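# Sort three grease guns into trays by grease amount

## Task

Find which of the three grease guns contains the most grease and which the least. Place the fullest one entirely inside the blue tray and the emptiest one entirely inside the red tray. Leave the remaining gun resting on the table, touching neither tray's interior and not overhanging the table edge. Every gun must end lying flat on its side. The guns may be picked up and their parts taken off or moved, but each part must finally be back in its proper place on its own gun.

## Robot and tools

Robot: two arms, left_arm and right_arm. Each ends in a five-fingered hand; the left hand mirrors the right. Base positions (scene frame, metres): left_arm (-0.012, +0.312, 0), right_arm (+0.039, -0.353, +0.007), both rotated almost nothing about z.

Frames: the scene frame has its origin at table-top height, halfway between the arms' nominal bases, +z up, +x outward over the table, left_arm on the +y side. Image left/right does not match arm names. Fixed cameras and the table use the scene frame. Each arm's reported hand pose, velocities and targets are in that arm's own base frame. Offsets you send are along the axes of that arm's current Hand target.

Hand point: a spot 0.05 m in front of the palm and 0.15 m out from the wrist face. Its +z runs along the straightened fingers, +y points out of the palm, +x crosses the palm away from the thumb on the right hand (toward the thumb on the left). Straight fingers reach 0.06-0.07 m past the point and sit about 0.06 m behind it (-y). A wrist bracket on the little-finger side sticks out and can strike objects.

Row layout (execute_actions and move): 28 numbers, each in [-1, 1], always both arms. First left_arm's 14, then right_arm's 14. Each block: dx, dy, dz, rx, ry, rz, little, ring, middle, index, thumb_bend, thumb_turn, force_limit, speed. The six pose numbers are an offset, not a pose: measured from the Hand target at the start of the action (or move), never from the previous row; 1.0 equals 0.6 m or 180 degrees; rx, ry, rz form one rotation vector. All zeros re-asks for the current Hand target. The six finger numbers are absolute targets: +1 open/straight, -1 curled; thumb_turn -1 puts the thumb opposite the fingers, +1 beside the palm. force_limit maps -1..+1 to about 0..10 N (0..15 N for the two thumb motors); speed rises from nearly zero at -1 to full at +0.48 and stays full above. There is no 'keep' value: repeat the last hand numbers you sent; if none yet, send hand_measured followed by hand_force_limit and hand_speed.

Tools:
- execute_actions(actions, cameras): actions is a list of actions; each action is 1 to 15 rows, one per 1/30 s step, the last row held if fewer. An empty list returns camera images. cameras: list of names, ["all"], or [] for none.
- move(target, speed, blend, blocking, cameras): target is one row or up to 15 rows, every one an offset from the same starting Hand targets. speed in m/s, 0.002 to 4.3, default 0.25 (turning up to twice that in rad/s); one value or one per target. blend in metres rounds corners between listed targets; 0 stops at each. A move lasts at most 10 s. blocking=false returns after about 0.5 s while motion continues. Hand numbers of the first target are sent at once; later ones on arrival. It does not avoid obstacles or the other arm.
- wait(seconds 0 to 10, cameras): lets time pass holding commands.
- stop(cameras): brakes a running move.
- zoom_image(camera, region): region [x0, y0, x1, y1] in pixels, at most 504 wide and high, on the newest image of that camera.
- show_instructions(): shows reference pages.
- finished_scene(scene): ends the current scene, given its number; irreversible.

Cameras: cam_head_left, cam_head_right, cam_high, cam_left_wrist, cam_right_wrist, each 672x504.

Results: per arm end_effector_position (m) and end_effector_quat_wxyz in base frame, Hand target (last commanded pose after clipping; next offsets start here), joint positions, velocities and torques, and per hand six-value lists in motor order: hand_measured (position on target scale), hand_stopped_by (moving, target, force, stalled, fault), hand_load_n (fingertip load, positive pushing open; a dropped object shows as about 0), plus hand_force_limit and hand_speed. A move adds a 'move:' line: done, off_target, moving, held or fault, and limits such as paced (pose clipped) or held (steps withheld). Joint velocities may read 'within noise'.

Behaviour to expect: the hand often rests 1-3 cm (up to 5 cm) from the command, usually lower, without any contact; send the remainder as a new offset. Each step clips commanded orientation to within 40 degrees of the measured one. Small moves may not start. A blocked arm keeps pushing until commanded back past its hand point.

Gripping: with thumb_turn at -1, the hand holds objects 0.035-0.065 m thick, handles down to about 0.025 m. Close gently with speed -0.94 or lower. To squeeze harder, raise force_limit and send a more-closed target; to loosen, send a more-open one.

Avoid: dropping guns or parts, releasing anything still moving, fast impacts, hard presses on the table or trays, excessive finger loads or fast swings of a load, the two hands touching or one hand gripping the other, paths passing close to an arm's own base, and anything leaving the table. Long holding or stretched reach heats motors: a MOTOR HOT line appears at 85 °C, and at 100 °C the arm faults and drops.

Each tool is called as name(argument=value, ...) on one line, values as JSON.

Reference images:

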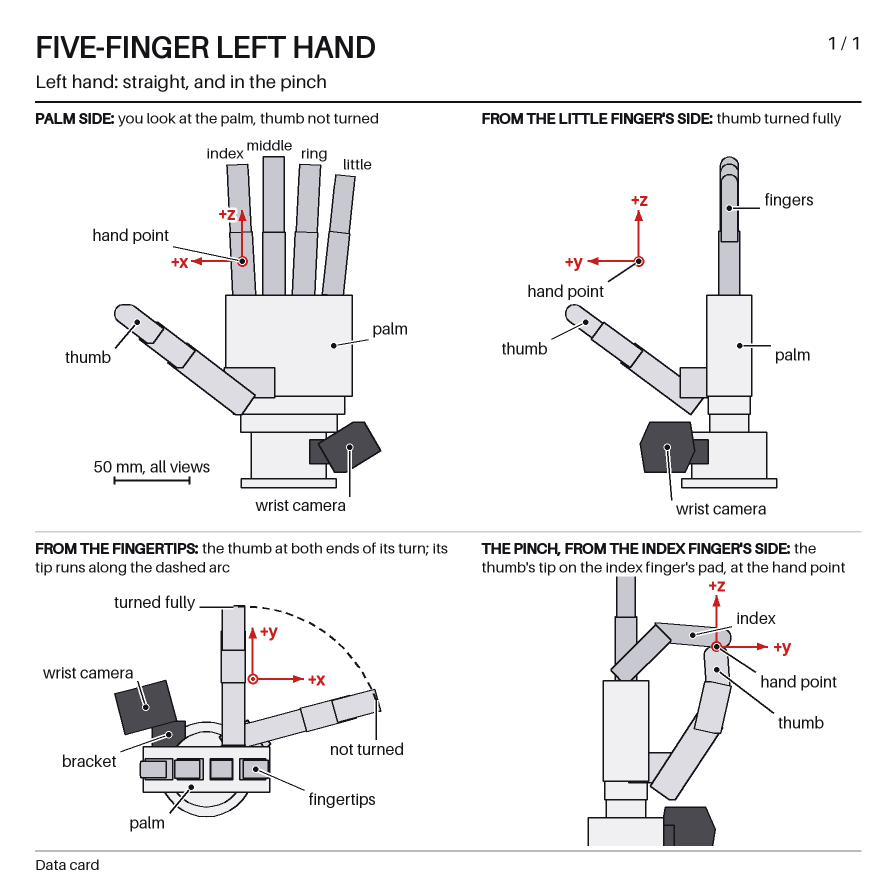

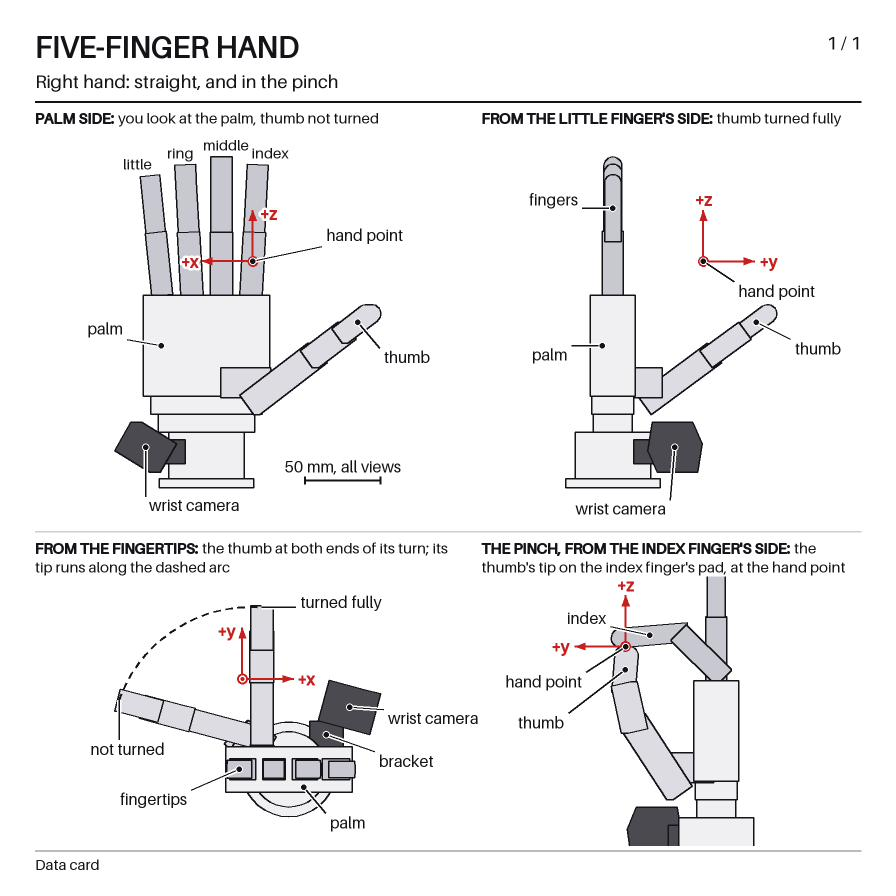

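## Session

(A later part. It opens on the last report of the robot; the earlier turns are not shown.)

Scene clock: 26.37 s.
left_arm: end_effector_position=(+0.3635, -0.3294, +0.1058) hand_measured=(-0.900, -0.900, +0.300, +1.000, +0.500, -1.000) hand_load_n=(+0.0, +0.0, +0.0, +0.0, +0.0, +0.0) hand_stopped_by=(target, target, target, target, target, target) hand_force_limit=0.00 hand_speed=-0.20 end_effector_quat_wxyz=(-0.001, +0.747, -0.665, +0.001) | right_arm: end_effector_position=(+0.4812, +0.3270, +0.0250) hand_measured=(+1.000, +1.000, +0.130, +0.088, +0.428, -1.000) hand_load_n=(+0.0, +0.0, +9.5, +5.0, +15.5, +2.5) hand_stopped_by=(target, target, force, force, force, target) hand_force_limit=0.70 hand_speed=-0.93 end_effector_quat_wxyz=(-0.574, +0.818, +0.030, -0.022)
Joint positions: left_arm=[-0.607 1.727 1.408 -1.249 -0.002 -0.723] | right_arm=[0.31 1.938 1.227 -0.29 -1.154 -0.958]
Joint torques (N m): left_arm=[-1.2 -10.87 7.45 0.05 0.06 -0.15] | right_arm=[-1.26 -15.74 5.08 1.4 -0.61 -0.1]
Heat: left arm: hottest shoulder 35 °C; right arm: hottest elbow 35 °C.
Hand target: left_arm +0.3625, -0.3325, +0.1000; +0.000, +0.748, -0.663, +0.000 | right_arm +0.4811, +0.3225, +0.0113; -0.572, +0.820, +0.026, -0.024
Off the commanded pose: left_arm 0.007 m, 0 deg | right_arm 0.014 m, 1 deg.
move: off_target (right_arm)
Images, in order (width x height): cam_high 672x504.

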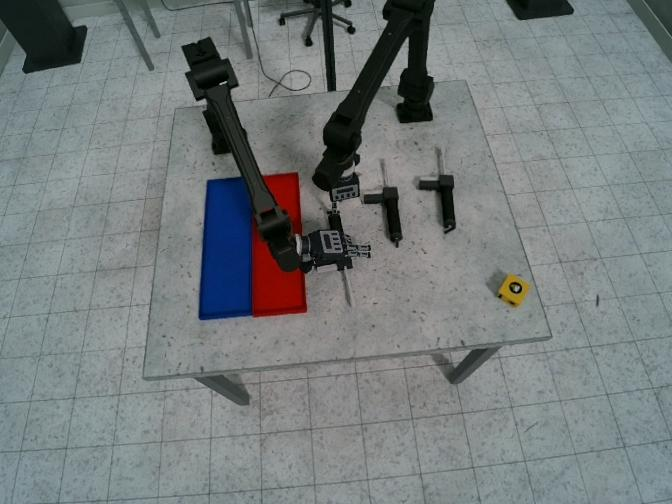

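move(target=[[-0.014,0,0,0,0,0,-0.9,-0.9,0.3,1,0.5,-1,0,-0.2,0,0,0,0,0,0,1,1,-0.44,-0.44,-0.34,-1,0.7,-0.93],[-0.0125,0,0.048,0,0,0,-0.9,-0.9,0.3,1,0.5,-1,0,-0.2,0,0,0,0,0,0,1,1,-0.44,-0.44,-0.34,-1,0.7,-0.93]], speed=0.08, cameras=["cam_high"])

zoom_image(camera="cam_high", region=[310, 190, 370, 240])

Scene clock: 28.03 s.
left_arm: end_effector_position=(+0.3590, -0.3271, +0.0993) hand_measured=(-0.900, -0.900, +0.300, +1.000, +0.500, -1.000) hand_load_n=(+0.0, +0.0, +0.0, -4.0, +0.0, +0.0) hand_stopped_by=(target, target, target, target, target, target) hand_force_limit=0.00 hand_speed=-0.20 end_effector_quat_wxyz=(+0.000, +0.747, -0.665, +0.012) | right_arm: end_effector_position=(+0.4812, +0.3270, +0.0250) hand_measured=(+1.000, +1.000, +0.130, +0.088, +0.428, -1.000) hand_load_n=(+0.0, +0.0, +8.5, +5.0, +16.0, +2.5) hand_stopped_by=(target, target, force, force, force, target) hand_force_limit=0.70 hand_speed=-0.93 end_effector_quat_wxyz=(-0.574, +0.818, +0.030, -0.022)
Joint positions: left_arm=[-0.607 1.707 1.363 -1.204 0.002 -0.723] | right_arm=[0.31 1.938 1.227 -0.29 -1.154 -0.958]
Joint torques (N m): left_arm=[-0.03 -7.65 5.94 1.28 -0.09 -0.09] | right_arm=[-1.26 -15.74 5.09 1.4 -0.6 -0.1]
Heat: left arm: hottest shoulder 35 °C; right arm: hottest elbow 35 °C.
Hand target: left_arm +0.3616, -0.3250, +0.0713; +0.000, +0.748, -0.663, +0.000 | right_arm +0.4811, +0.3225, +0.0113; -0.572, +0.820, +0.026, -0.024
Off the commanded pose: left_arm 0.028 m, 1 deg | right_arm 0.014 m, 1 deg.
move: off_target (left_arm, right_arm)
Images, in order (width x height): cam_high 672x504.

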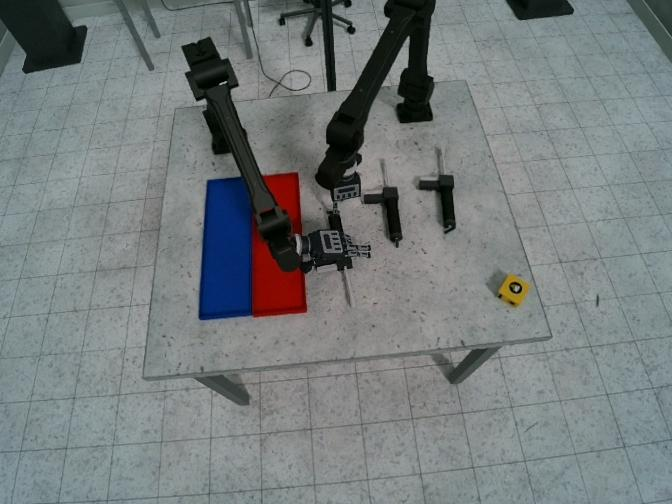

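Scaled by 8.400.

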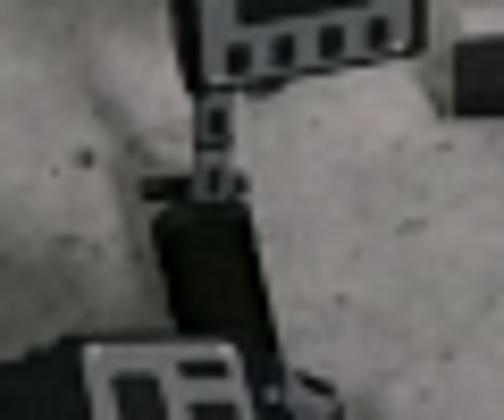

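move(target=[[-0.006,-0.0168,-0.073,0,0,0,-0.9,-0.9,0.3,1,0.5,-1,0,-0.2,0,0,0,0,0,0,1,1,-0.44,-0.44,-0.34,-1,0.7,-0.93],[-0.006,-0.0168,-0.05,0,0,0,-0.9,-0.9,0.3,1,0.5,-1,0,-0.2,0,0,0,0,0,0,1,1,-0.44,-0.44,-0.34,-1,0.7,-0.93]], speed=0.1, cameras=["cam_high"])

zoom_image(camera="cam_high", region=[310, 190, 370, 240])

Scene clock: 29.93 s.
left_arm: end_effector_position=(+0.3582, -0.3152, +0.0981) hand_measured=(-0.900, -0.900, +0.300, +1.000, +0.500, -1.000) hand_load_n=(+0.0, +0.0, +0.0, -0.5, +0.0, +0.0) hand_stopped_by=(target, target, target, target, target, target) hand_force_limit=0.00 hand_speed=-0.20 end_effector_quat_wxyz=(+0.002, +0.749, -0.662, -0.014) | right_arm: end_effector_position=(+0.4812, +0.3270, +0.0250) hand_measured=(+1.000, +1.000, +0.130, +0.088, +0.428, -1.000) hand_load_n=(+0.0, +0.0, +9.0, +5.0, +15.5, +2.5) hand_stopped_by=(target, target, force, force, force, target) hand_force_limit=0.70 hand_speed=-0.93 end_effector_quat_wxyz=(-0.574, +0.818, +0.030, -0.022)
Joint positions: left_arm=[-0.589 1.723 1.379 -1.255 0 -0.713] | right_arm=[0.31 1.938 1.227 -0.29 -1.154 -0.958]
Joint torques (N m): left_arm=[-0.21 -10.34 10.4 0.17 -0.03 -0.01] | right_arm=[-1.32 -15.68 5.09 1.39 -0.6 -0.11]
Heat: left arm: hottest shoulder 35 °C; right arm: hottest elbow 35 °C.
Hand target: left_arm +0.3712, -0.3202, +0.1011; +0.000, +0.748, -0.663, +0.000 | right_arm +0.4811, +0.3225, +0.0113; -0.572, +0.820, +0.026, -0.024
Off the commanded pose: left_arm 0.014 m, 2 deg | right_arm 0.014 m, 1 deg.
move: off_target (left_arm, right_arm)
Images, in order (width x height): cam_high 672x504.

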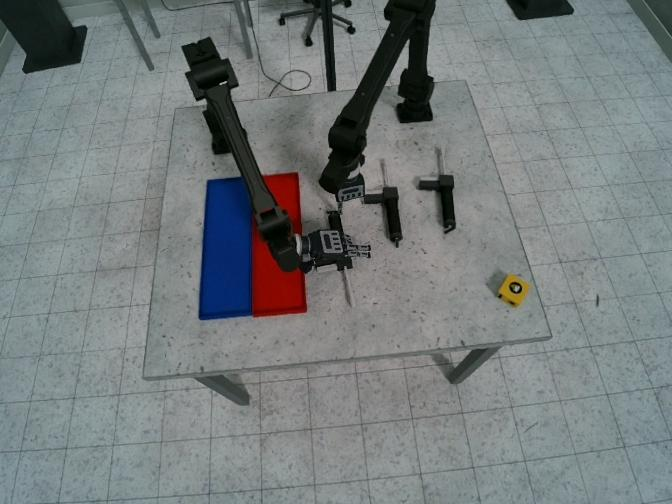

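Scaled by 8.400.

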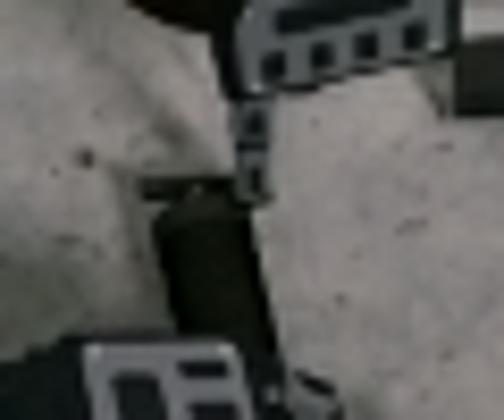

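move(target=[[0.002,-0.023,-0.04,0,0,0,-0.9,-0.9,0.3,1,0.5,-1,0,-0.2,0,0,0,0,0,0,1,1,-0.44,-0.44,-0.34,-1,0.7,-0.93],[0.0116,0.006,-0.003,0,0,0,-0.9,-0.9,0.3,1,0.5,-1,0,-0.2,0,0,0,0,0,0,1,1,-0.44,-0.44,-0.34,-1,0.7,-0.93]], speed=0.1, cameras=["cam_high"])

zoom_image(camera="cam_high", region=[310, 190, 370, 240])

Scene clock: 31.93 s.
left_arm: end_effector_position=(+0.3693, -0.3249, +0.1078) hand_measured=(-0.900, -0.900, +0.300, +1.000, +0.500, -1.000) hand_load_n=(+0.0, +0.5, +0.0, +0.0, +0.0, +0.0) hand_stopped_by=(target, target, target, target, target, target) hand_force_limit=0.00 hand_speed=-0.20 end_effector_quat_wxyz=(+0.000, +0.747, -0.665, +0.000) | right_arm: end_effector_position=(+0.4812, +0.3270, +0.0250) hand_measured=(+1.000, +1.000, +0.130, +0.088, +0.428, -1.000) hand_load_n=(+0.0, +0.0, +9.0, +5.5, +15.5, +2.5) hand_stopped_by=(target, target, force, force, force, target) hand_force_limit=0.70 hand_speed=-0.93 end_effector_quat_wxyz=(-0.574, +0.818, +0.030, -0.022)
Joint positions: left_arm=[-0.593 1.732 1.42 -1.258 0 -0.709] | right_arm=[0.31 1.938 1.227 -0.29 -1.154 -0.958]
Joint torques (N m): left_arm=[-1.49 -10.87 7.49 0.28 0.01 -0.17] | right_arm=[-1.26 -15.68 5.09 1.4 -0.6 -0.1]
Heat: left arm: hottest shoulder 35 °C; right arm: hottest elbow 35 °C.
Hand target: left_arm +0.3684, -0.3276, +0.1029; +0.000, +0.748, -0.663, +0.000 | right_arm +0.4811, +0.3225, +0.0113; -0.572, +0.820, +0.026, -0.024
Off the commanded pose: left_arm 0.006 m, 0 deg | right_arm 0.014 m, 1 deg.
move: off_target (right_arm)
Images, in order (width x height): cam_high 672x504.

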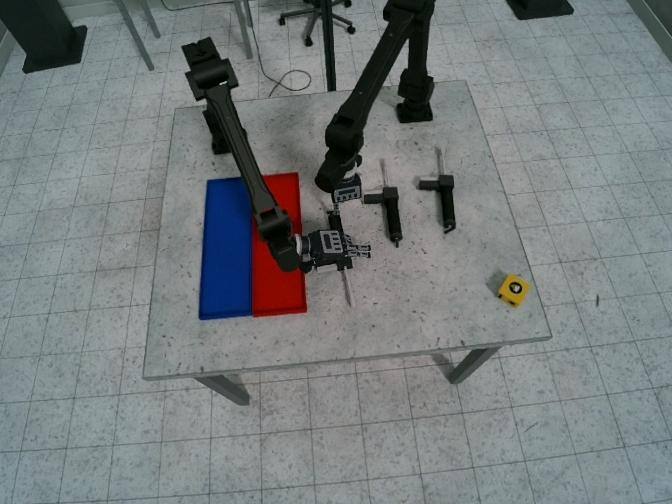

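Scaled by 8.400.

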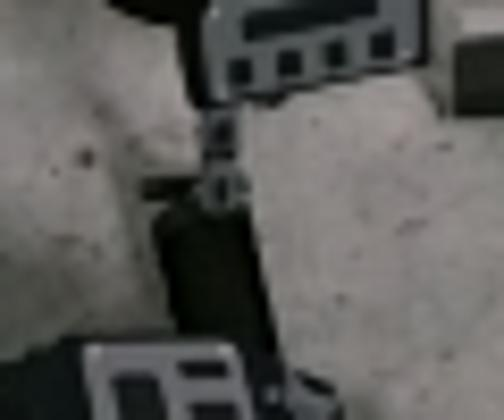

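move(target=[0,0,0.05,0,0,0,-0.9,-0.9,0.3,1,0.5,-1,0,-0.2,0,0,0,0,0,0,1,1,-0.44,-0.44,-0.34,-1,0.7,-0.93], speed=0.08, cameras=["cam_high","cam_left_wrist"])

zoom_image(camera="cam_high", region=[310, 190, 370, 240])

Scene clock: 33.03 s.
left_arm: end_effector_position=(+0.3695, -0.3256, +0.0986) hand_measured=(-0.900, -0.900, +0.300, +1.000, +0.500, -1.000) hand_load_n=(+0.0, +0.0, +0.5, -3.5, +0.0, +0.0) hand_stopped_by=(target, target, target, target, target, target) hand_force_limit=0.00 hand_speed=-0.20 end_effector_quat_wxyz=(+0.000, +0.747, -0.665, +0.011) | right_arm: end_effector_position=(+0.4812, +0.3270, +0.0250) hand_measured=(+1.000, +1.000, +0.130, +0.088, +0.428, -1.000) hand_load_n=(+0.0, +0.0, +9.0, +5.0, +15.5, +2.5) hand_stopped_by=(target, target, force, force, force, target) hand_force_limit=0.70 hand_speed=-0.93 end_effector_quat_wxyz=(-0.574, +0.818, +0.030, -0.022)
Joint positions: left_arm=[-0.593 1.727 1.389 -1.211 0.002 -0.709] | right_arm=[0.31 1.938 1.227 -0.29 -1.154 -0.958]
Joint torques (N m): left_arm=[-1.32 -9.35 5.78 1.02 -0.1 -0.18] | right_arm=[-1.32 -15.74 5.11 1.4 -0.6 -0.1]
Heat: left arm: hottest shoulder 35 °C; right arm: hottest elbow 35 °C.
Hand target: left_arm +0.3684, -0.3276, +0.0731; +0.000, +0.748, -0.663, +0.000 | right_arm +0.4812, +0.3225, +0.0113; -0.572, +0.820, +0.026, -0.024
Off the commanded pose: left_arm 0.026 m, 1 deg | right_arm 0.014 m, 1 deg.
move: off_target (left_arm, right_arm)
Images, in order (width x height): cam_high 672x504, cam_left_wrist 672x504.

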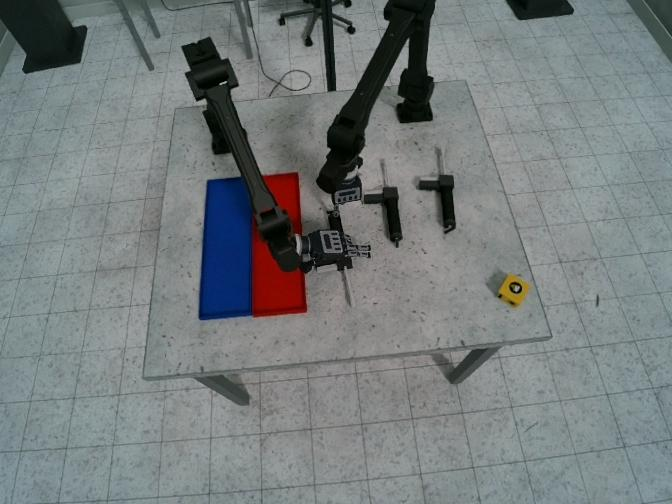

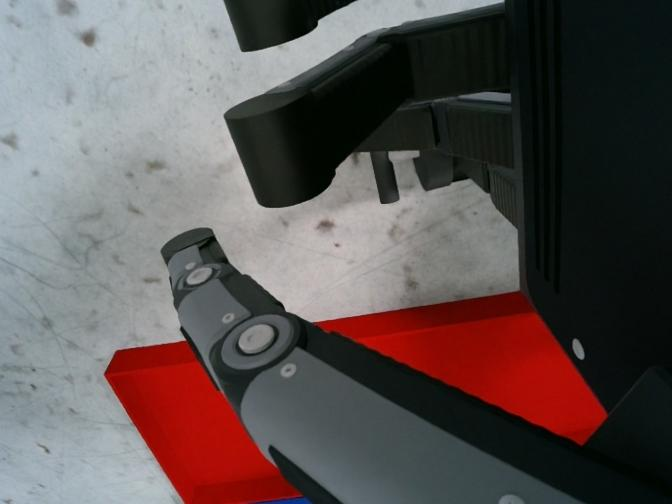

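Scaled by 8.400.

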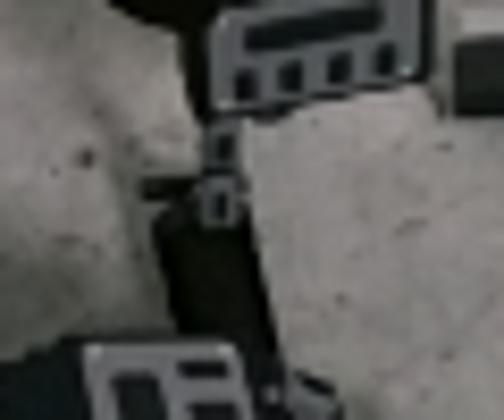

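move(target=[[0,0.0,-0.05,0,0,0,-0.9,-0.9,0.3,1,0.5,-1,0,-0.2,0,0,0,0,0,0,1,1,-0.44,-0.44,-0.34,-1,0.7,-0.93],[0,0.0326,-0.045,0,0,0,-0.9,-0.9,0.3,1,0.5,-1,0,-0.2,0,0,0,0,0,0,1,1,-0.44,-0.44,-0.34,-1,0.7,-0.93],[0,0.0326,0,0,0,0,-0.9,-0.9,0.3,1,0.5,-1,0,-0.2,0,0,0,0,0,0,1,1,-0.44,-0.44,-0.34,-1,0.7,-0.93]], speed=0.1, cameras=["cam_high","cam_left_wrist"])

zoom_image(camera="cam_high", region=[310, 190, 370, 240])

Scene clock: 35.73 s.
left_arm: end_effector_position=(+0.3558, -0.3277, +0.0984) hand_measured=(-0.900, -0.900, +0.300, +1.000, +0.500, -1.000) hand_load_n=(+0.5, +0.0, +0.0, -1.0, +0.0, +0.0) hand_stopped_by=(target, target, target, target, target, target) hand_force_limit=0.00 hand_speed=-0.20 end_effector_quat_wxyz=(-0.004, +0.749, -0.662, +0.017) | right_arm: end_effector_position=(+0.4812, +0.3270, +0.0250) hand_measured=(+1.000, +1.000, +0.130, +0.088, +0.428, -1.000) hand_load_n=(+0.0, -0.5, +9.0, +4.5, +16.0, +2.0) hand_stopped_by=(target, target, force, force, force, target) hand_force_limit=0.70 hand_speed=-0.93 end_effector_quat_wxyz=(-0.574, +0.818, +0.030, -0.022)
Joint positions: left_arm=[-0.614 1.693 1.344 -1.188 -0.004 -0.736] | right_arm=[0.31 1.938 1.227 -0.29 -1.154 -0.958]
Joint torques (N m): left_arm=[-1.55 -9.17 5.56 0.75 0.12 -0.16] | right_arm=[-1.32 -15.74 5.08 1.4 -0.6 -0.1]
Heat: left arm: hottest shoulder 35 °C; right arm: hottest elbow 35 °C.
Hand target: left_arm +0.3489, -0.3300, +0.0729; +0.000, +0.748, -0.663, +0.000 | right_arm +0.4812, +0.3225, +0.0113; -0.572, +0.820, +0.026, -0.024
Off the commanded pose: left_arm 0.026 m, 2 deg | right_arm 0.014 m, 1 deg.
move: off_target (left_arm, right_arm)
Images, in order (width x height): cam_high 672x504, cam_left_wrist 672x504.

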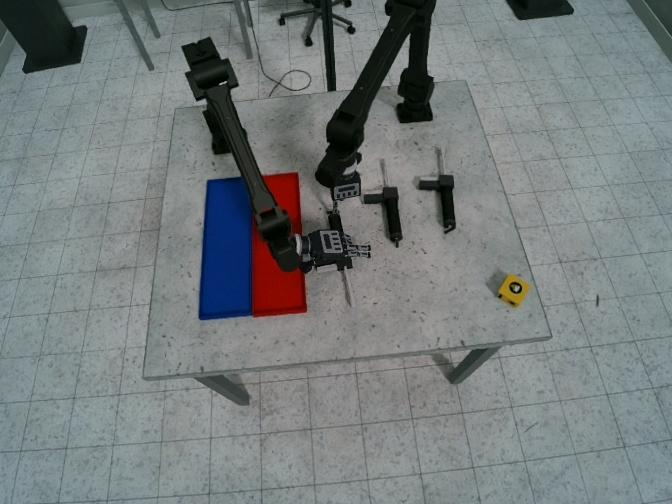

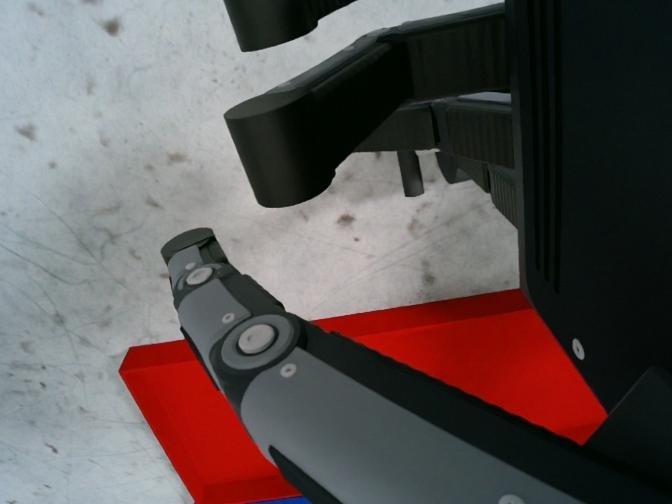

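Scaled by 8.400.

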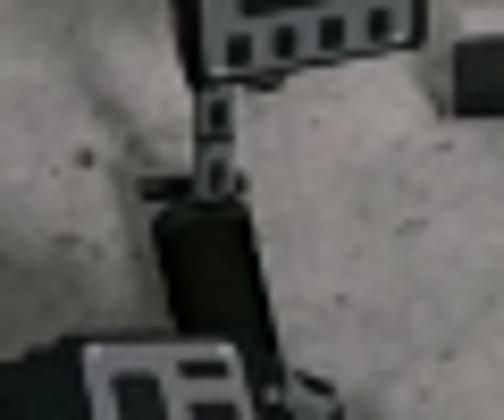

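move(target=[[-0.003,0.015,-0.045,0,0,0,-0.9,-0.9,0.3,1,0.5,-1,0,-0.2,0,0,0,0,0,0,1,1,-0.44,-0.44,-0.34,-1,0.7,-0.93],[-0.003,0.013,0,0,0,0,-0.9,-0.9,0.3,1,0.5,-1,0,-0.2,0,0,0,0,0,0,1,1,-0.44,-0.44,-0.34,-1,0.7,-0.93]], speed=0.1, cameras=["cam_high","cam_left_wrist"])

zoom_image(camera="cam_high", region=[310, 190, 370, 240])

Scene clock: 37.63 s.
left_arm: end_effector_position=(+0.3431, -0.3276, +0.0853) hand_measured=(-0.900, -0.900, +0.300, +1.000, +0.500, -1.000) hand_load_n=(+0.0, +0.0, +0.0, -0.5, +0.0, -0.5) hand_stopped_by=(target, target, target, target, target, target) hand_force_limit=0.00 hand_speed=-0.20 end_effector_quat_wxyz=(-0.001, +0.748, -0.664, +0.006) | right_arm: end_effector_position=(+0.4812, +0.3270, +0.0250) hand_measured=(+1.000, +1.000, +0.130, +0.088, +0.428, -1.000) hand_load_n=(+0.0, +0.0, +9.0, +5.0, +15.5, +2.0) hand_stopped_by=(target, target, force, force, force, target) hand_force_limit=0.70 hand_speed=-0.93 end_effector_quat_wxyz=(-0.574, +0.818, +0.030, -0.022)
Joint positions: left_arm=[-0.628 1.696 1.309 -1.172 -0.001 -0.746] | right_arm=[0.31 1.938 1.227 -0.29 -1.154 -0.958]
Joint torques (N m): left_arm=[-1.26 -9.29 6.78 0.43 0.07 -0.15] | right_arm=[-1.32 -15.68 5.07 1.39 -0.59 -0.11]
Heat: left arm: hottest shoulder 35 °C; right arm: hottest elbow 35 °C.
Hand target: left_arm +0.3411, -0.3291, +0.0731; +0.000, +0.748, -0.663, +0.000 | right_arm +0.4812, +0.3225, +0.0113; -0.572, +0.820, +0.026, -0.024
Off the commanded pose: left_arm 0.013 m, 1 deg | right_arm 0.014 m, 1 deg.
move: off_target (left_arm, right_arm)
Images, in order (width x height): cam_high 672x504, cam_left_wrist 672x504.

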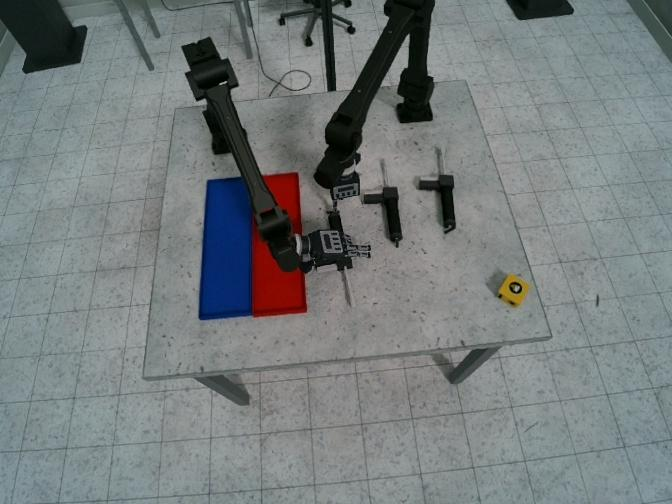

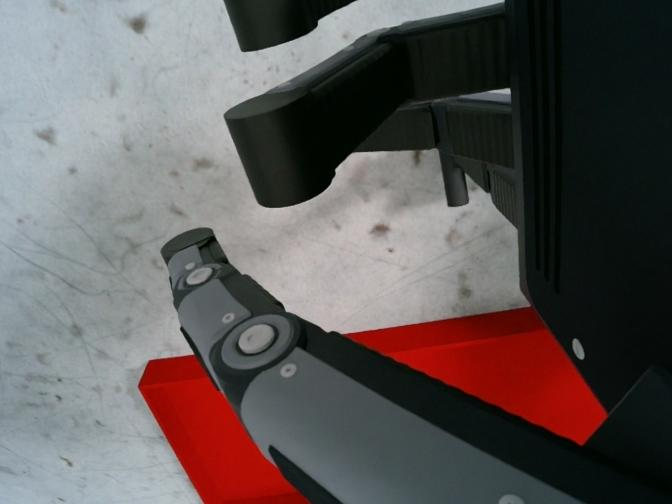

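Scaled by 8.400.

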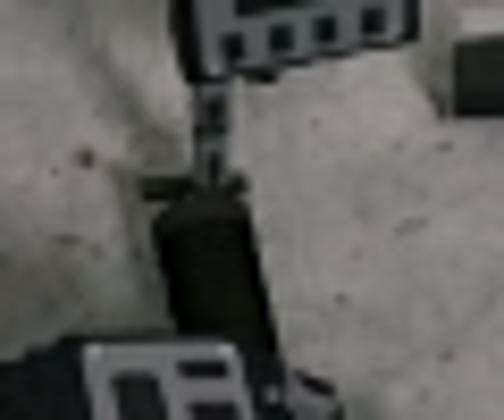

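move(target=[-0.004,0.045,0,0,0,0,-0.9,-0.9,0.3,1,0.5,-1,0,-0.2,0,0,0,0,0,0,1,1,-0.44,-0.44,-0.34,-1,0.7,-0.93], speed=0.06, cameras=["cam_high"])

zoom_image(camera="cam_high", region=[310, 180, 370, 230])

Scene clock: 38.83 s.
left_arm: end_effector_position=(+0.3285, -0.3285, +0.0833) hand_measured=(-0.900, -0.900, +0.300, +1.000, +0.500, -1.000) hand_load_n=(+0.0, +0.0, +0.0, +0.5, -0.5, +0.0) hand_stopped_by=(target, target, target, target, target, target) hand_force_limit=0.00 hand_speed=-0.20 end_effector_quat_wxyz=(-0.005, +0.753, -0.658, +0.014) | right_arm: end_effector_position=(+0.4812, +0.3270, +0.0250) hand_measured=(+1.000, +1.000, +0.130, +0.088, +0.428, -1.000) hand_load_n=(+0.0, +0.0, +9.0, +5.0, +15.5, +2.5) hand_stopped_by=(target, target, force, force, force, target) hand_force_limit=0.70 hand_speed=-0.93 end_effector_quat_wxyz=(-0.574, +0.818, +0.030, -0.022)
Joint positions: left_arm=[-0.649 1.656 1.254 -1.139 -0.008 -0.783] | right_arm=[0.31 1.938 1.227 -0.29 -1.154 -0.958]
Joint torques (N m): left_arm=[-2.02 -9.47 5.87 -0.16 0.32 -0.08] | right_arm=[-1.32 -15.74 5.08 1.39 -0.59 -0.1]
Heat: left arm: hottest shoulder 35 °C; right arm: hottest elbow 35 °C.
Hand target: left_arm +0.3140, -0.3299, +0.0731; +0.000, +0.748, -0.663, +0.000 | right_arm +0.4812, +0.3225, +0.0113; -0.572, +0.820, +0.026, -0.024
Off the commanded pose: left_arm 0.018 m, 2 deg | right_arm 0.014 m, 1 deg.
move: off_target (left_arm, right_arm)
Images, in order (width x height): cam_high 672x504.

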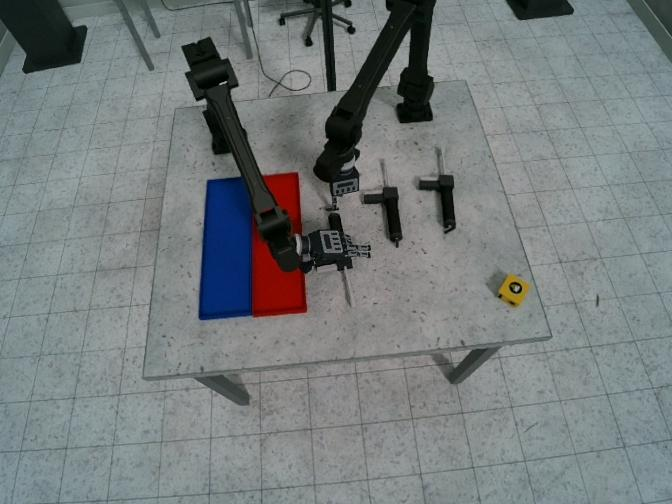

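Scaled by 8.400.

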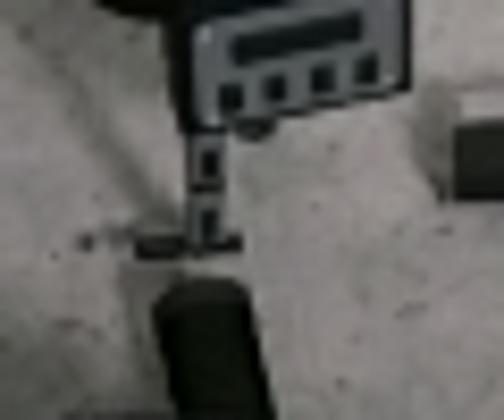

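move(target=[0,0.03,0,0,0,0,-0.9,-0.9,0.3,1,0.5,-1,0,-0.2,0,0,0,0,0,0,1,1,-0.44,-0.44,-0.34,-1,0.7,-0.93], speed=0.06, cameras=["cam_high"])

zoom_image(camera="cam_high", region=[310, 180, 370, 230])

Scene clock: 39.97 s.
left_arm: end_effector_position=(+0.3109, -0.3303, +0.0832) hand_measured=(-0.900, -0.900, +0.300, +1.000, +0.500, -1.000) hand_load_n=(+0.0, +0.0, +0.0, +0.5, +0.0, +0.0) hand_stopped_by=(target, target, target, target, target, target) hand_force_limit=0.00 hand_speed=-0.20 end_effector_quat_wxyz=(-0.005, +0.753, -0.657, +0.014) | right_arm: end_effector_position=(+0.4812, +0.3270, +0.0250) hand_measured=(+1.000, +1.000, +0.130, +0.088, +0.428, -1.000) hand_load_n=(+0.0, +0.0, +9.0, +5.0, +16.0, +2.5) hand_stopped_by=(target, target, force, force, force, target) hand_force_limit=0.70 hand_speed=-0.93 end_effector_quat_wxyz=(-0.574, +0.818, +0.030, -0.022)
Joint positions: left_arm=[-0.675 1.626 1.215 -1.132 -0.009 -0.811] | right_arm=[0.31 1.938 1.227 -0.29 -1.154 -0.958]
Joint torques (N m): left_arm=[-2.49 -9.29 5.87 -0.21 0.35 -0.14] | right_arm=[-1.32 -15.68 5.08 1.4 -0.6 -0.1]
Heat: left arm: hottest shoulder 35 °C; right arm: hottest elbow 35 °C.
Hand target: left_arm +0.2961, -0.3321, +0.0731; +0.000, +0.748, -0.663, +0.000 | right_arm +0.4812, +0.3225, +0.0113; -0.572, +0.820, +0.026, -0.024
Off the commanded pose: left_arm 0.018 m, 2 deg | right_arm 0.014 m, 1 deg.
move: off_target (left_arm, right_arm)
Images, in order (width x height): cam_high 672x504.

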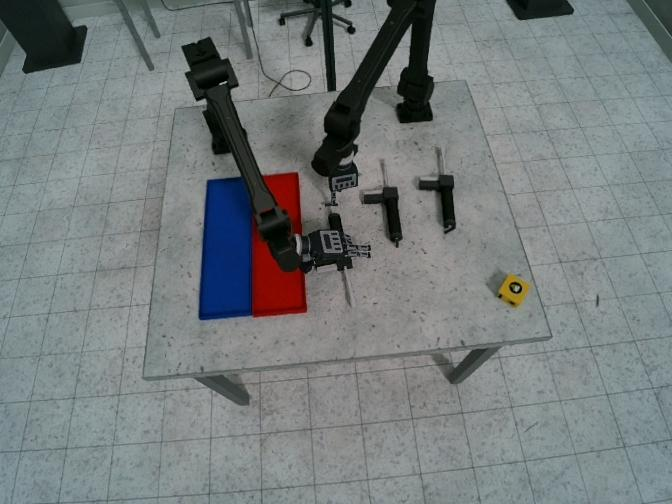

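Scaled by 8.400.

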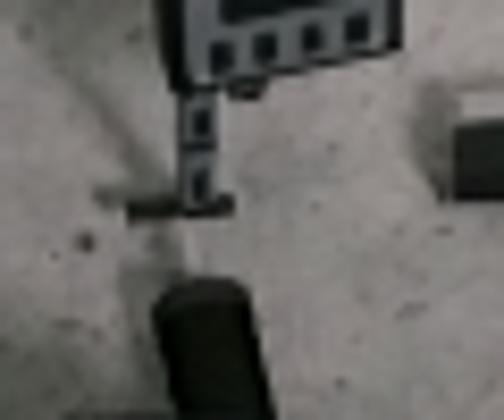

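move(target=[0,0.05,0,0,0,0,-0.9,-0.9,0.3,1,0.5,-1,0,-0.2,0,0,0,0,0,0,1,1,-0.44,-0.44,-0.34,-1,0.7,-0.93], speed=0.06, cameras=["cam_high"])

zoom_image(camera="cam_high", region=[310, 180, 370, 230])

Scene clock: 41.20 s.
left_arm: end_effector_position=(+0.2808, -0.3337, +0.0829) hand_measured=(-0.900, -0.900, +0.300, +1.000, +0.500, -1.000) hand_load_n=(+0.0, +0.0, +0.0, +0.0, +0.0, +0.0) hand_stopped_by=(target, target, target, target, target, target) hand_force_limit=0.00 hand_speed=-0.20 end_effector_quat_wxyz=(-0.006, +0.754, -0.657, +0.013) | right_arm: end_effector_position=(+0.4812, +0.3270, +0.0250) hand_measured=(+1.000, +1.000, +0.130, +0.088, +0.428, -1.000) hand_load_n=(-0.5, +0.0, +9.0, +5.0, +16.0, +2.0) hand_stopped_by=(target, target, force, force, force, target) hand_force_limit=0.70 hand_speed=-0.93 end_effector_quat_wxyz=(-0.574, +0.818, +0.030, -0.022)
Joint positions: left_arm=[-0.724 1.577 1.154 -1.123 -0.011 -0.861] | right_arm=[0.31 1.938 1.227 -0.29 -1.154 -0.958]
Joint torques (N m): left_arm=[-2.37 -9.17 5.89 -0.06 0.43 -0.1] | right_arm=[-1.26 -15.74 5.09 1.42 -0.59 -0.1]
Heat: left arm: hottest shoulder 35 °C; right arm: hottest elbow 35 °C.
Hand target: left_arm +0.2663, -0.3358, +0.0730; +0.000, +0.748, -0.663, +0.000 | right_arm +0.4812, +0.3225, +0.0113; -0.572, +0.820, +0.026, -0.024
Off the commanded pose: left_arm 0.018 m, 2 deg | right_arm 0.014 m, 1 deg.
move: off_target (left_arm, right_arm)
Images, in order (width x height): cam_high 672x504.

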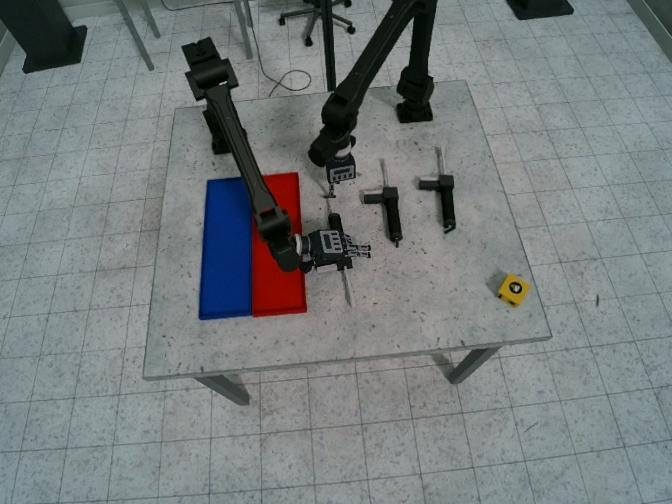

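Scaled by 8.400.

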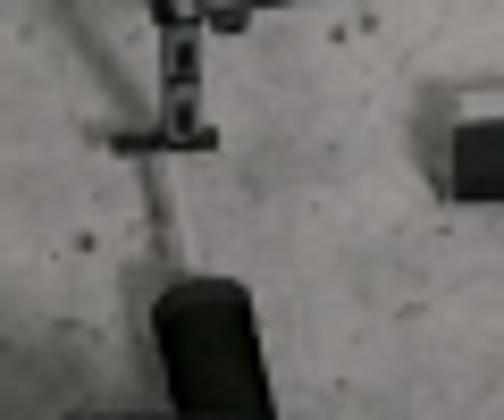

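move(target=[0,0.04,0,0,0,0,-0.9,-0.9,0.3,1,0.5,-1,0,-0.2,0,0,0,0,0,0,1,1,-0.44,-0.44,-0.34,-1,0.7,-0.93], speed=0.06, cameras=["cam_high"])

zoom_image(camera="cam_high", region=[310, 180, 370, 230])

Scene clock: 42.37 s.
left_arm: end_effector_position=(+0.2593, -0.3366, +0.0825) hand_measured=(-0.900, -0.900, +0.300, +1.000, +0.500, -1.000) hand_load_n=(+0.5, +0.0, +0.0, +0.5, +0.0, +0.0) hand_stopped_by=(target, target, target, target, target, target) hand_force_limit=0.00 hand_speed=-0.20 end_effector_quat_wxyz=(-0.007, +0.756, -0.655, +0.014) | right_arm: end_effector_position=(+0.4810, +0.3271, +0.0252) hand_measured=(+1.000, +1.000, +0.130, +0.088, +0.428, -1.000) hand_load_n=(+0.0, +0.0, +9.0, +4.0, +16.0, +1.0) hand_stopped_by=(target, target, force, force, force, target) hand_force_limit=0.70 hand_speed=-0.93 end_effector_quat_wxyz=(-0.574, +0.818, +0.031, -0.023)
Joint positions: left_arm=[-0.764 1.541 1.111 -1.114 -0.016 -0.906] | right_arm=[0.31 1.938 1.227 -0.29 -1.156 -0.958]
Joint torques (N m): left_arm=[-2.78 -8.29 5.78 -0.18 0.61 -0.1] | right_arm=[-1.38 -15.79 5.08 1.4 -0.54 -0.1]
Heat: left arm: hottest shoulder 35 °C; right arm: hottest elbow 35 °C.
Hand target: left_arm +0.2425, -0.3386, +0.0731; +0.000, +0.748, -0.663, +0.000 | right_arm +0.4812, +0.3225, +0.0113; -0.572, +0.820, +0.026, -0.024
Off the commanded pose: left_arm 0.019 m, 2 deg | right_arm 0.015 m, 1 deg.
move: off_target (left_arm, right_arm)
Images, in order (width x height): cam_high 672x504.

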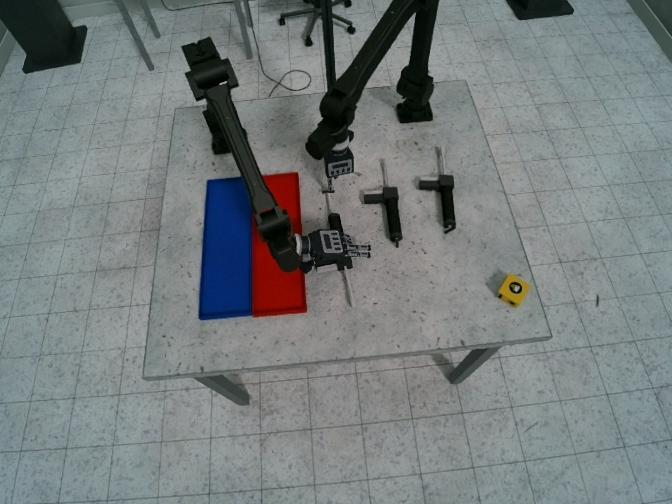

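Scaled by 8.400.

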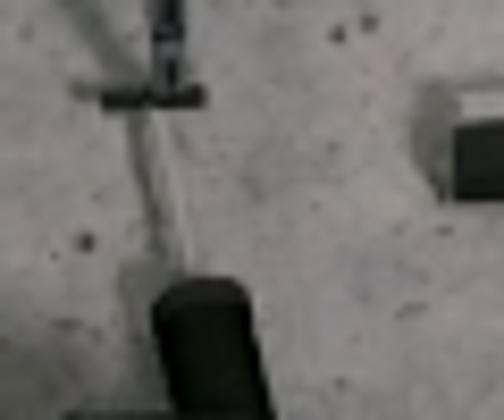

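move(target=[0,0.025,0,0,0,0,-0.9,-0.9,0.3,1,0.5,-1,0,-0.2,0,0,0,0,0,0,1,1,-0.44,-0.44,-0.34,-1,0.7,-0.93], speed=0.06, cameras=["cam_high"])

zoom_image(camera="cam_high", region=[310, 180, 370, 230])

Scene clock: 43.47 s.
left_arm: end_effector_position=(+0.2293, -0.3403, +0.0746) hand_measured=(-0.900, -0.900, +0.300, +1.000, +0.500, -1.000) hand_load_n=(+0.0, +0.0, +0.0, +0.0, +0.0, +0.0) hand_stopped_by=(target, target, target, target, target, target) hand_force_limit=0.00 hand_speed=-0.20 end_effector_quat_wxyz=(-0.001, +0.746, -0.666, +0.002) | right_arm: end_effector_position=(+0.4810, +0.3271, +0.0252) hand_measured=(+1.000, +1.000, +0.130, +0.088, +0.428, -1.000) hand_load_n=(+0.0, +0.0, +8.5, +5.5, +16.0, +2.5) hand_stopped_by=(target, target, force, force, force, target) hand_force_limit=0.70 hand_speed=-0.93 end_effector_quat_wxyz=(-0.574, +0.818, +0.031, -0.023)
Joint positions: left_arm=[-0.814 1.526 1.067 -1.108 -0.002 -0.927] | right_arm=[0.31 1.938 1.227 -0.29 -1.155 -0.958]
Joint torques (N m): left_arm=[-0.67 -8.47 7.28 -0.18 0.04 -0.17] | right_arm=[-1.32 -15.79 5.08 1.42 -0.55 -0.1]
Heat: left arm: hottest shoulder 35 °C; right arm: hottest elbow 35 °C.
Hand target: left_arm +0.2276, -0.3404, +0.0731; +0.000, +0.748, -0.663, +0.000 | right_arm +0.4812, +0.3225, +0.0113; -0.572, +0.820, +0.026, -0.024
Off the commanded pose: left_arm 0.002 m, 1 deg | right_arm 0.015 m, 1 deg.
move: off_target (right_arm)
Images, in order (width x height): cam_high 672x504.

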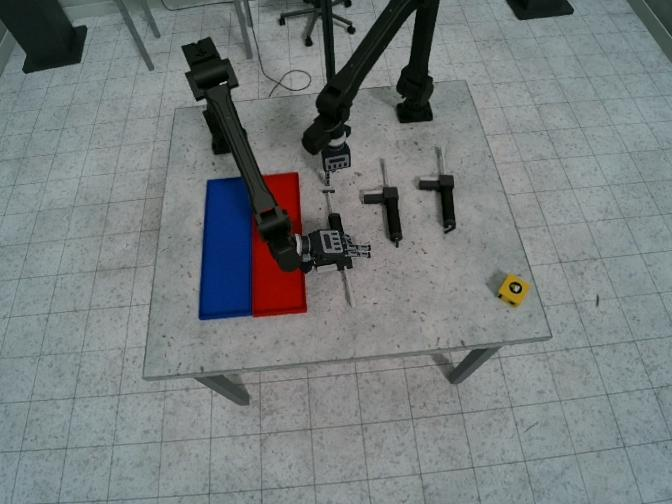

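Scaled by 8.400.

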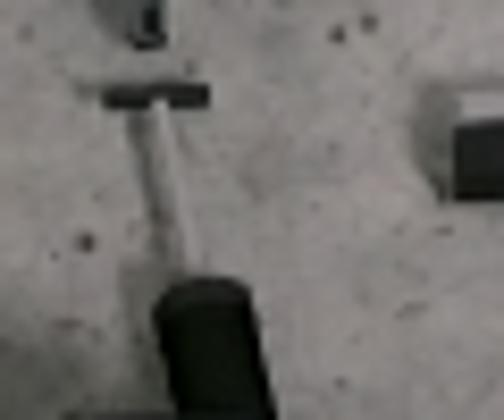

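move(target=[[0.004,0.01,-0.018,0,0,0,1,1,1,1,0.5,-1,0,-0.2,0,0,0,0,0,0,1,1,-0.44,-0.44,-0.34,-1,0.7,-0.93],[0.004,-0.165,-0.018,0,0,0,1,1,1,1,0.5,-1,0,-0.2,0,0,0,0,0,0,1,1,-0.44,-0.44,-0.34,-1,0.7,-0.93]], speed=0.1, cameras=["cam_high"])

zoom_image(camera="cam_high", region=[310, 180, 370, 230])

Scene clock: 46.27 s.
left_arm: end_effector_position=(+0.3028, -0.3214, +0.0717) hand_measured=(+1.000, +1.000, +1.000, +1.000, +0.500, -1.000) hand_load_n=(+0.0, +0.0, +0.0, -2.0, +0.0, +0.0) hand_stopped_by=(target, target, target, target, target, target) hand_force_limit=0.00 hand_speed=-0.20 end_effector_quat_wxyz=(+0.004, +0.746, -0.666, -0.022) | right_arm: end_effector_position=(+0.4810, +0.3271, +0.0252) hand_measured=(+1.000, +1.000, +0.130, +0.088, +0.428, -1.000) hand_load_n=(+0.0, +0.0, +9.0, +5.5, +15.5, +2.5) hand_stopped_by=(target, target, force, force, force, target) hand_force_limit=0.70 hand_speed=-0.93 end_effector_quat_wxyz=(-0.574, +0.818, +0.031, -0.023)
Joint positions: left_arm=[-0.666 1.663 1.223 -1.175 0.005 -0.779] | right_arm=[0.31 1.938 1.227 -0.29 -1.155 -0.958]
Joint torques (N m): left_arm=[0.5 -9.52 12.64 -0.27 -0.24 0.01] | right_arm=[-1.32 -15.74 5.09 1.4 -0.56 -0.11]
Heat: left arm: hottest shoulder 35 °C; right arm: hottest elbow 35 °C.
Hand target: left_arm +0.3262, -0.3308, +0.0837; +0.000, +0.748, -0.663, +0.000 | right_arm +0.4811, +0.3225, +0.0113; -0.572, +0.820, +0.026, -0.024
Off the commanded pose: left_arm 0.028 m, 3 deg | right_arm 0.015 m, 1 deg.
move: off_target (left_arm, right_arm)
Images, in order (width x height): cam_high 672x504.

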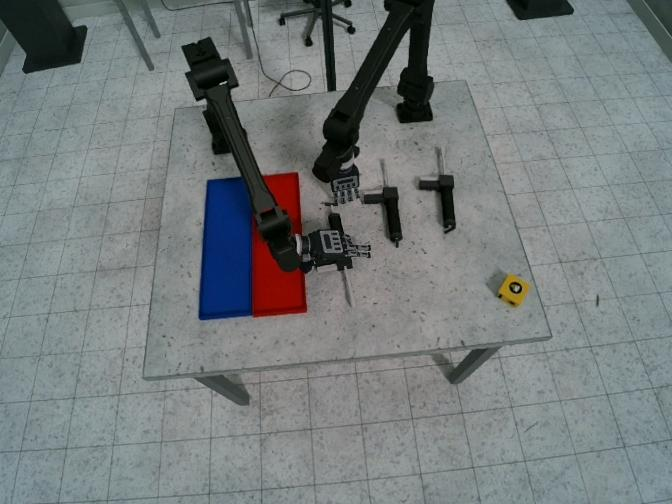

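Scaled by 8.400.

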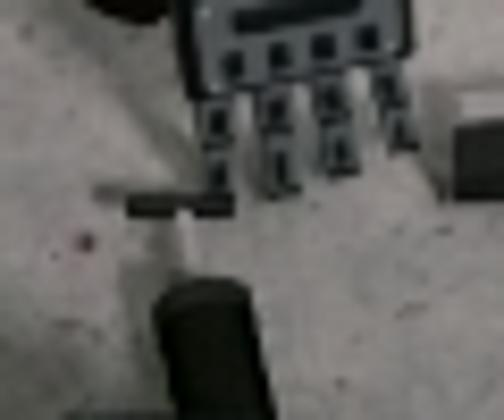

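move(target=[0.014,-0.06,0.0,0,0,0,1,1,1,1,0.5,-1,0,-0.2,0,0,0,0,0,0,1,1,-0.44,-0.44,-0.34,-1,0.7,-0.93], speed=0.1, cameras=["cam_high"])

zoom_image(camera="cam_high", region=[310, 180, 370, 230])

Scene clock: 47.43 s.
left_arm: end_effector_position=(+0.3346, -0.3232, +0.0714) hand_measured=(+1.000, +1.000, +1.000, +1.000, +0.500, -1.000) hand_load_n=(+0.0, +0.0, -1.0, -2.5, +0.0, +0.0) hand_stopped_by=(target, target, target, target, target, target) hand_force_limit=0.00 hand_speed=-0.20 end_effector_quat_wxyz=(+0.006, +0.745, -0.666, -0.030) | right_arm: end_effector_position=(+0.4818, +0.3272, +0.0251) hand_measured=(+1.000, +1.000, +0.130, +0.088, +0.428, -1.000) hand_load_n=(-0.5, +0.0, +10.0, +3.5, +16.0, +0.5) hand_stopped_by=(target, target, force, force, force, target) hand_force_limit=0.70 hand_speed=-0.93 end_effector_quat_wxyz=(-0.574, +0.818, +0.033, -0.020)
Joint positions: left_arm=[-0.628 1.737 1.318 -1.212 0.005 -0.739] | right_arm=[0.31 1.938 1.227 -0.288 -1.155 -0.964]
Joint torques (N m): left_arm=[0.32 -9.82 13.26 0.17 -0.25 -0.09] | right_arm=[-1.32 -15.74 5.09 1.32 -0.56 -0.04]
Heat: left arm: hottest shoulder 35 °C; right arm: hottest elbow 35 °C.
Hand target: left_arm +0.3629, -0.3349, +0.0839; +0.000, +0.748, -0.663, +0.000 | right_arm +0.4811, +0.3225, +0.0113; -0.572, +0.820, +0.026, -0.024
Off the commanded pose: left_arm 0.033 m, 3 deg | right_arm 0.015 m, 1 deg.
move: off_target (left_arm, right_arm)
Images, in order (width x height): cam_high 672x504.

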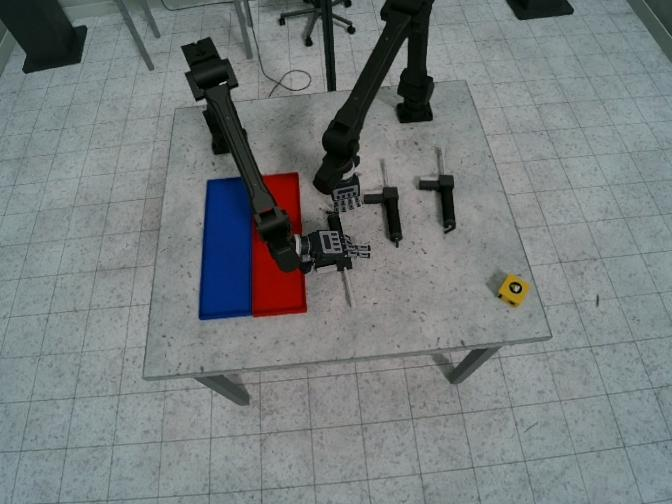

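Scaled by 8.400.

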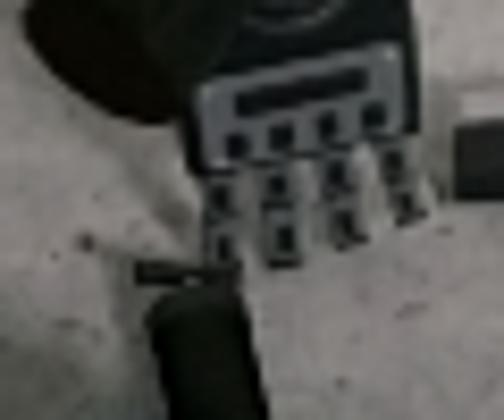

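move(target=[[0.0,0.04,0.0,0,0,0,1,1,1,1,0.5,-1,0,-0.2,0,0,0,0,0,0,1,1,0.3,0.3,0.5,-1,0,-0.5],[0.0,0.07,-0.2,0,0,0,-0.9,-0.9,-0.9,1,0.5,-1,0,0.2,0,-0.05,-0.018,0,0,0,1,1,0.3,0.3,0.5,-1,0,-0.5],[-0.3957,-0.3066,-0.2268,0,0,0.5406,-0.9,-0.9,-0.9,1,0.5,-1,0,0.2,0,-0.172,-0.0627,0,0,0,1,1,0.3,0.3,0.5,-1,0,-0.5]], speed=[0.1,0.25,0.25], cameras=["cam_high"])

zoom_image(camera="cam_high", region=[310, 180, 430, 280])

Scene clock: 56.47 s.
left_arm: end_effector_position=(+0.5037, -0.0763, +0.2085) hand_measured=(-0.900, -0.900, -0.740, +1.000, +0.502, -1.000) hand_load_n=(+0.0, +0.0, +10.0, +0.0, +12.0, +1.5) hand_stopped_by=(target, target, force, target, target, target) hand_force_limit=0.00 hand_speed=0.20 end_effector_quat_wxyz=(-0.014, +0.001, +1.000, +0.005) | right_arm: end_effector_position=(+0.4661, +0.3213, +0.1037) hand_measured=(+1.000, +1.000, +0.300, +0.300, +0.500, -1.000) hand_load_n=(+0.0, +0.0, +0.0, +0.0, +0.0, +0.0) hand_stopped_by=(target, target, target, target, target, target) hand_force_limit=0.00 hand_speed=-0.50 end_effector_quat_wxyz=(-0.568, +0.822, +0.019, -0.038)
Joint positions: left_arm=[-0.251 1.811 1.792 -1.582 -0.003 1.322] | right_arm=[0.31 1.797 1.267 -0.519 -1.152 -0.964]
Joint torques (N m): left_arm=[-0.26 -12.04 13.16 -0.57 0.03 0.06] | right_arm=[-1.26 -16.67 9.39 0.31 -0.71 -0.01]
Heat: left arm: hottest shoulder 35 °C; right arm: hottest elbow 36 °C.
Hand target: left_arm +0.5171, -0.0773, +0.2202; +0.000, +0.004, +1.000, +0.000 | right_arm +0.4820, +0.3229, +0.1211; -0.572, +0.820, +0.026, -0.024
Off the commanded pose: left_arm 0.018 m, 2 deg | right_arm 0.024 m, 2 deg.
move: off_target (left_arm, right_arm); target 2's new numbers were sent with left_arm's hand 0.019 m and 2 deg from that target
Images, in order (width x height): cam_high 672x504.

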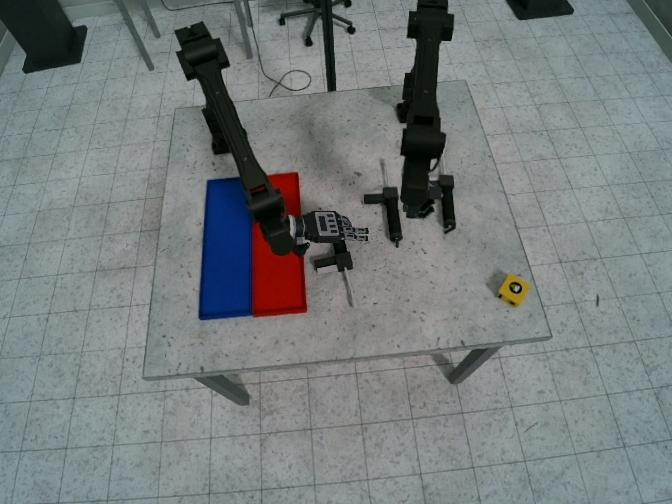

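Scaled by 4.200.

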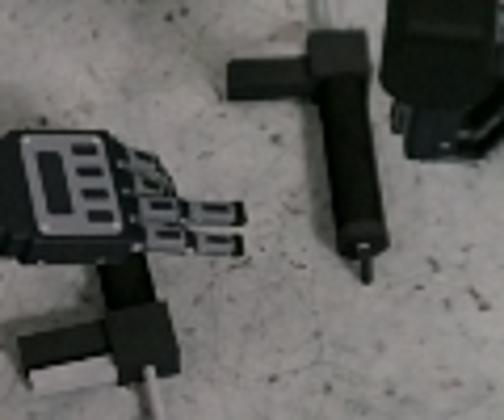

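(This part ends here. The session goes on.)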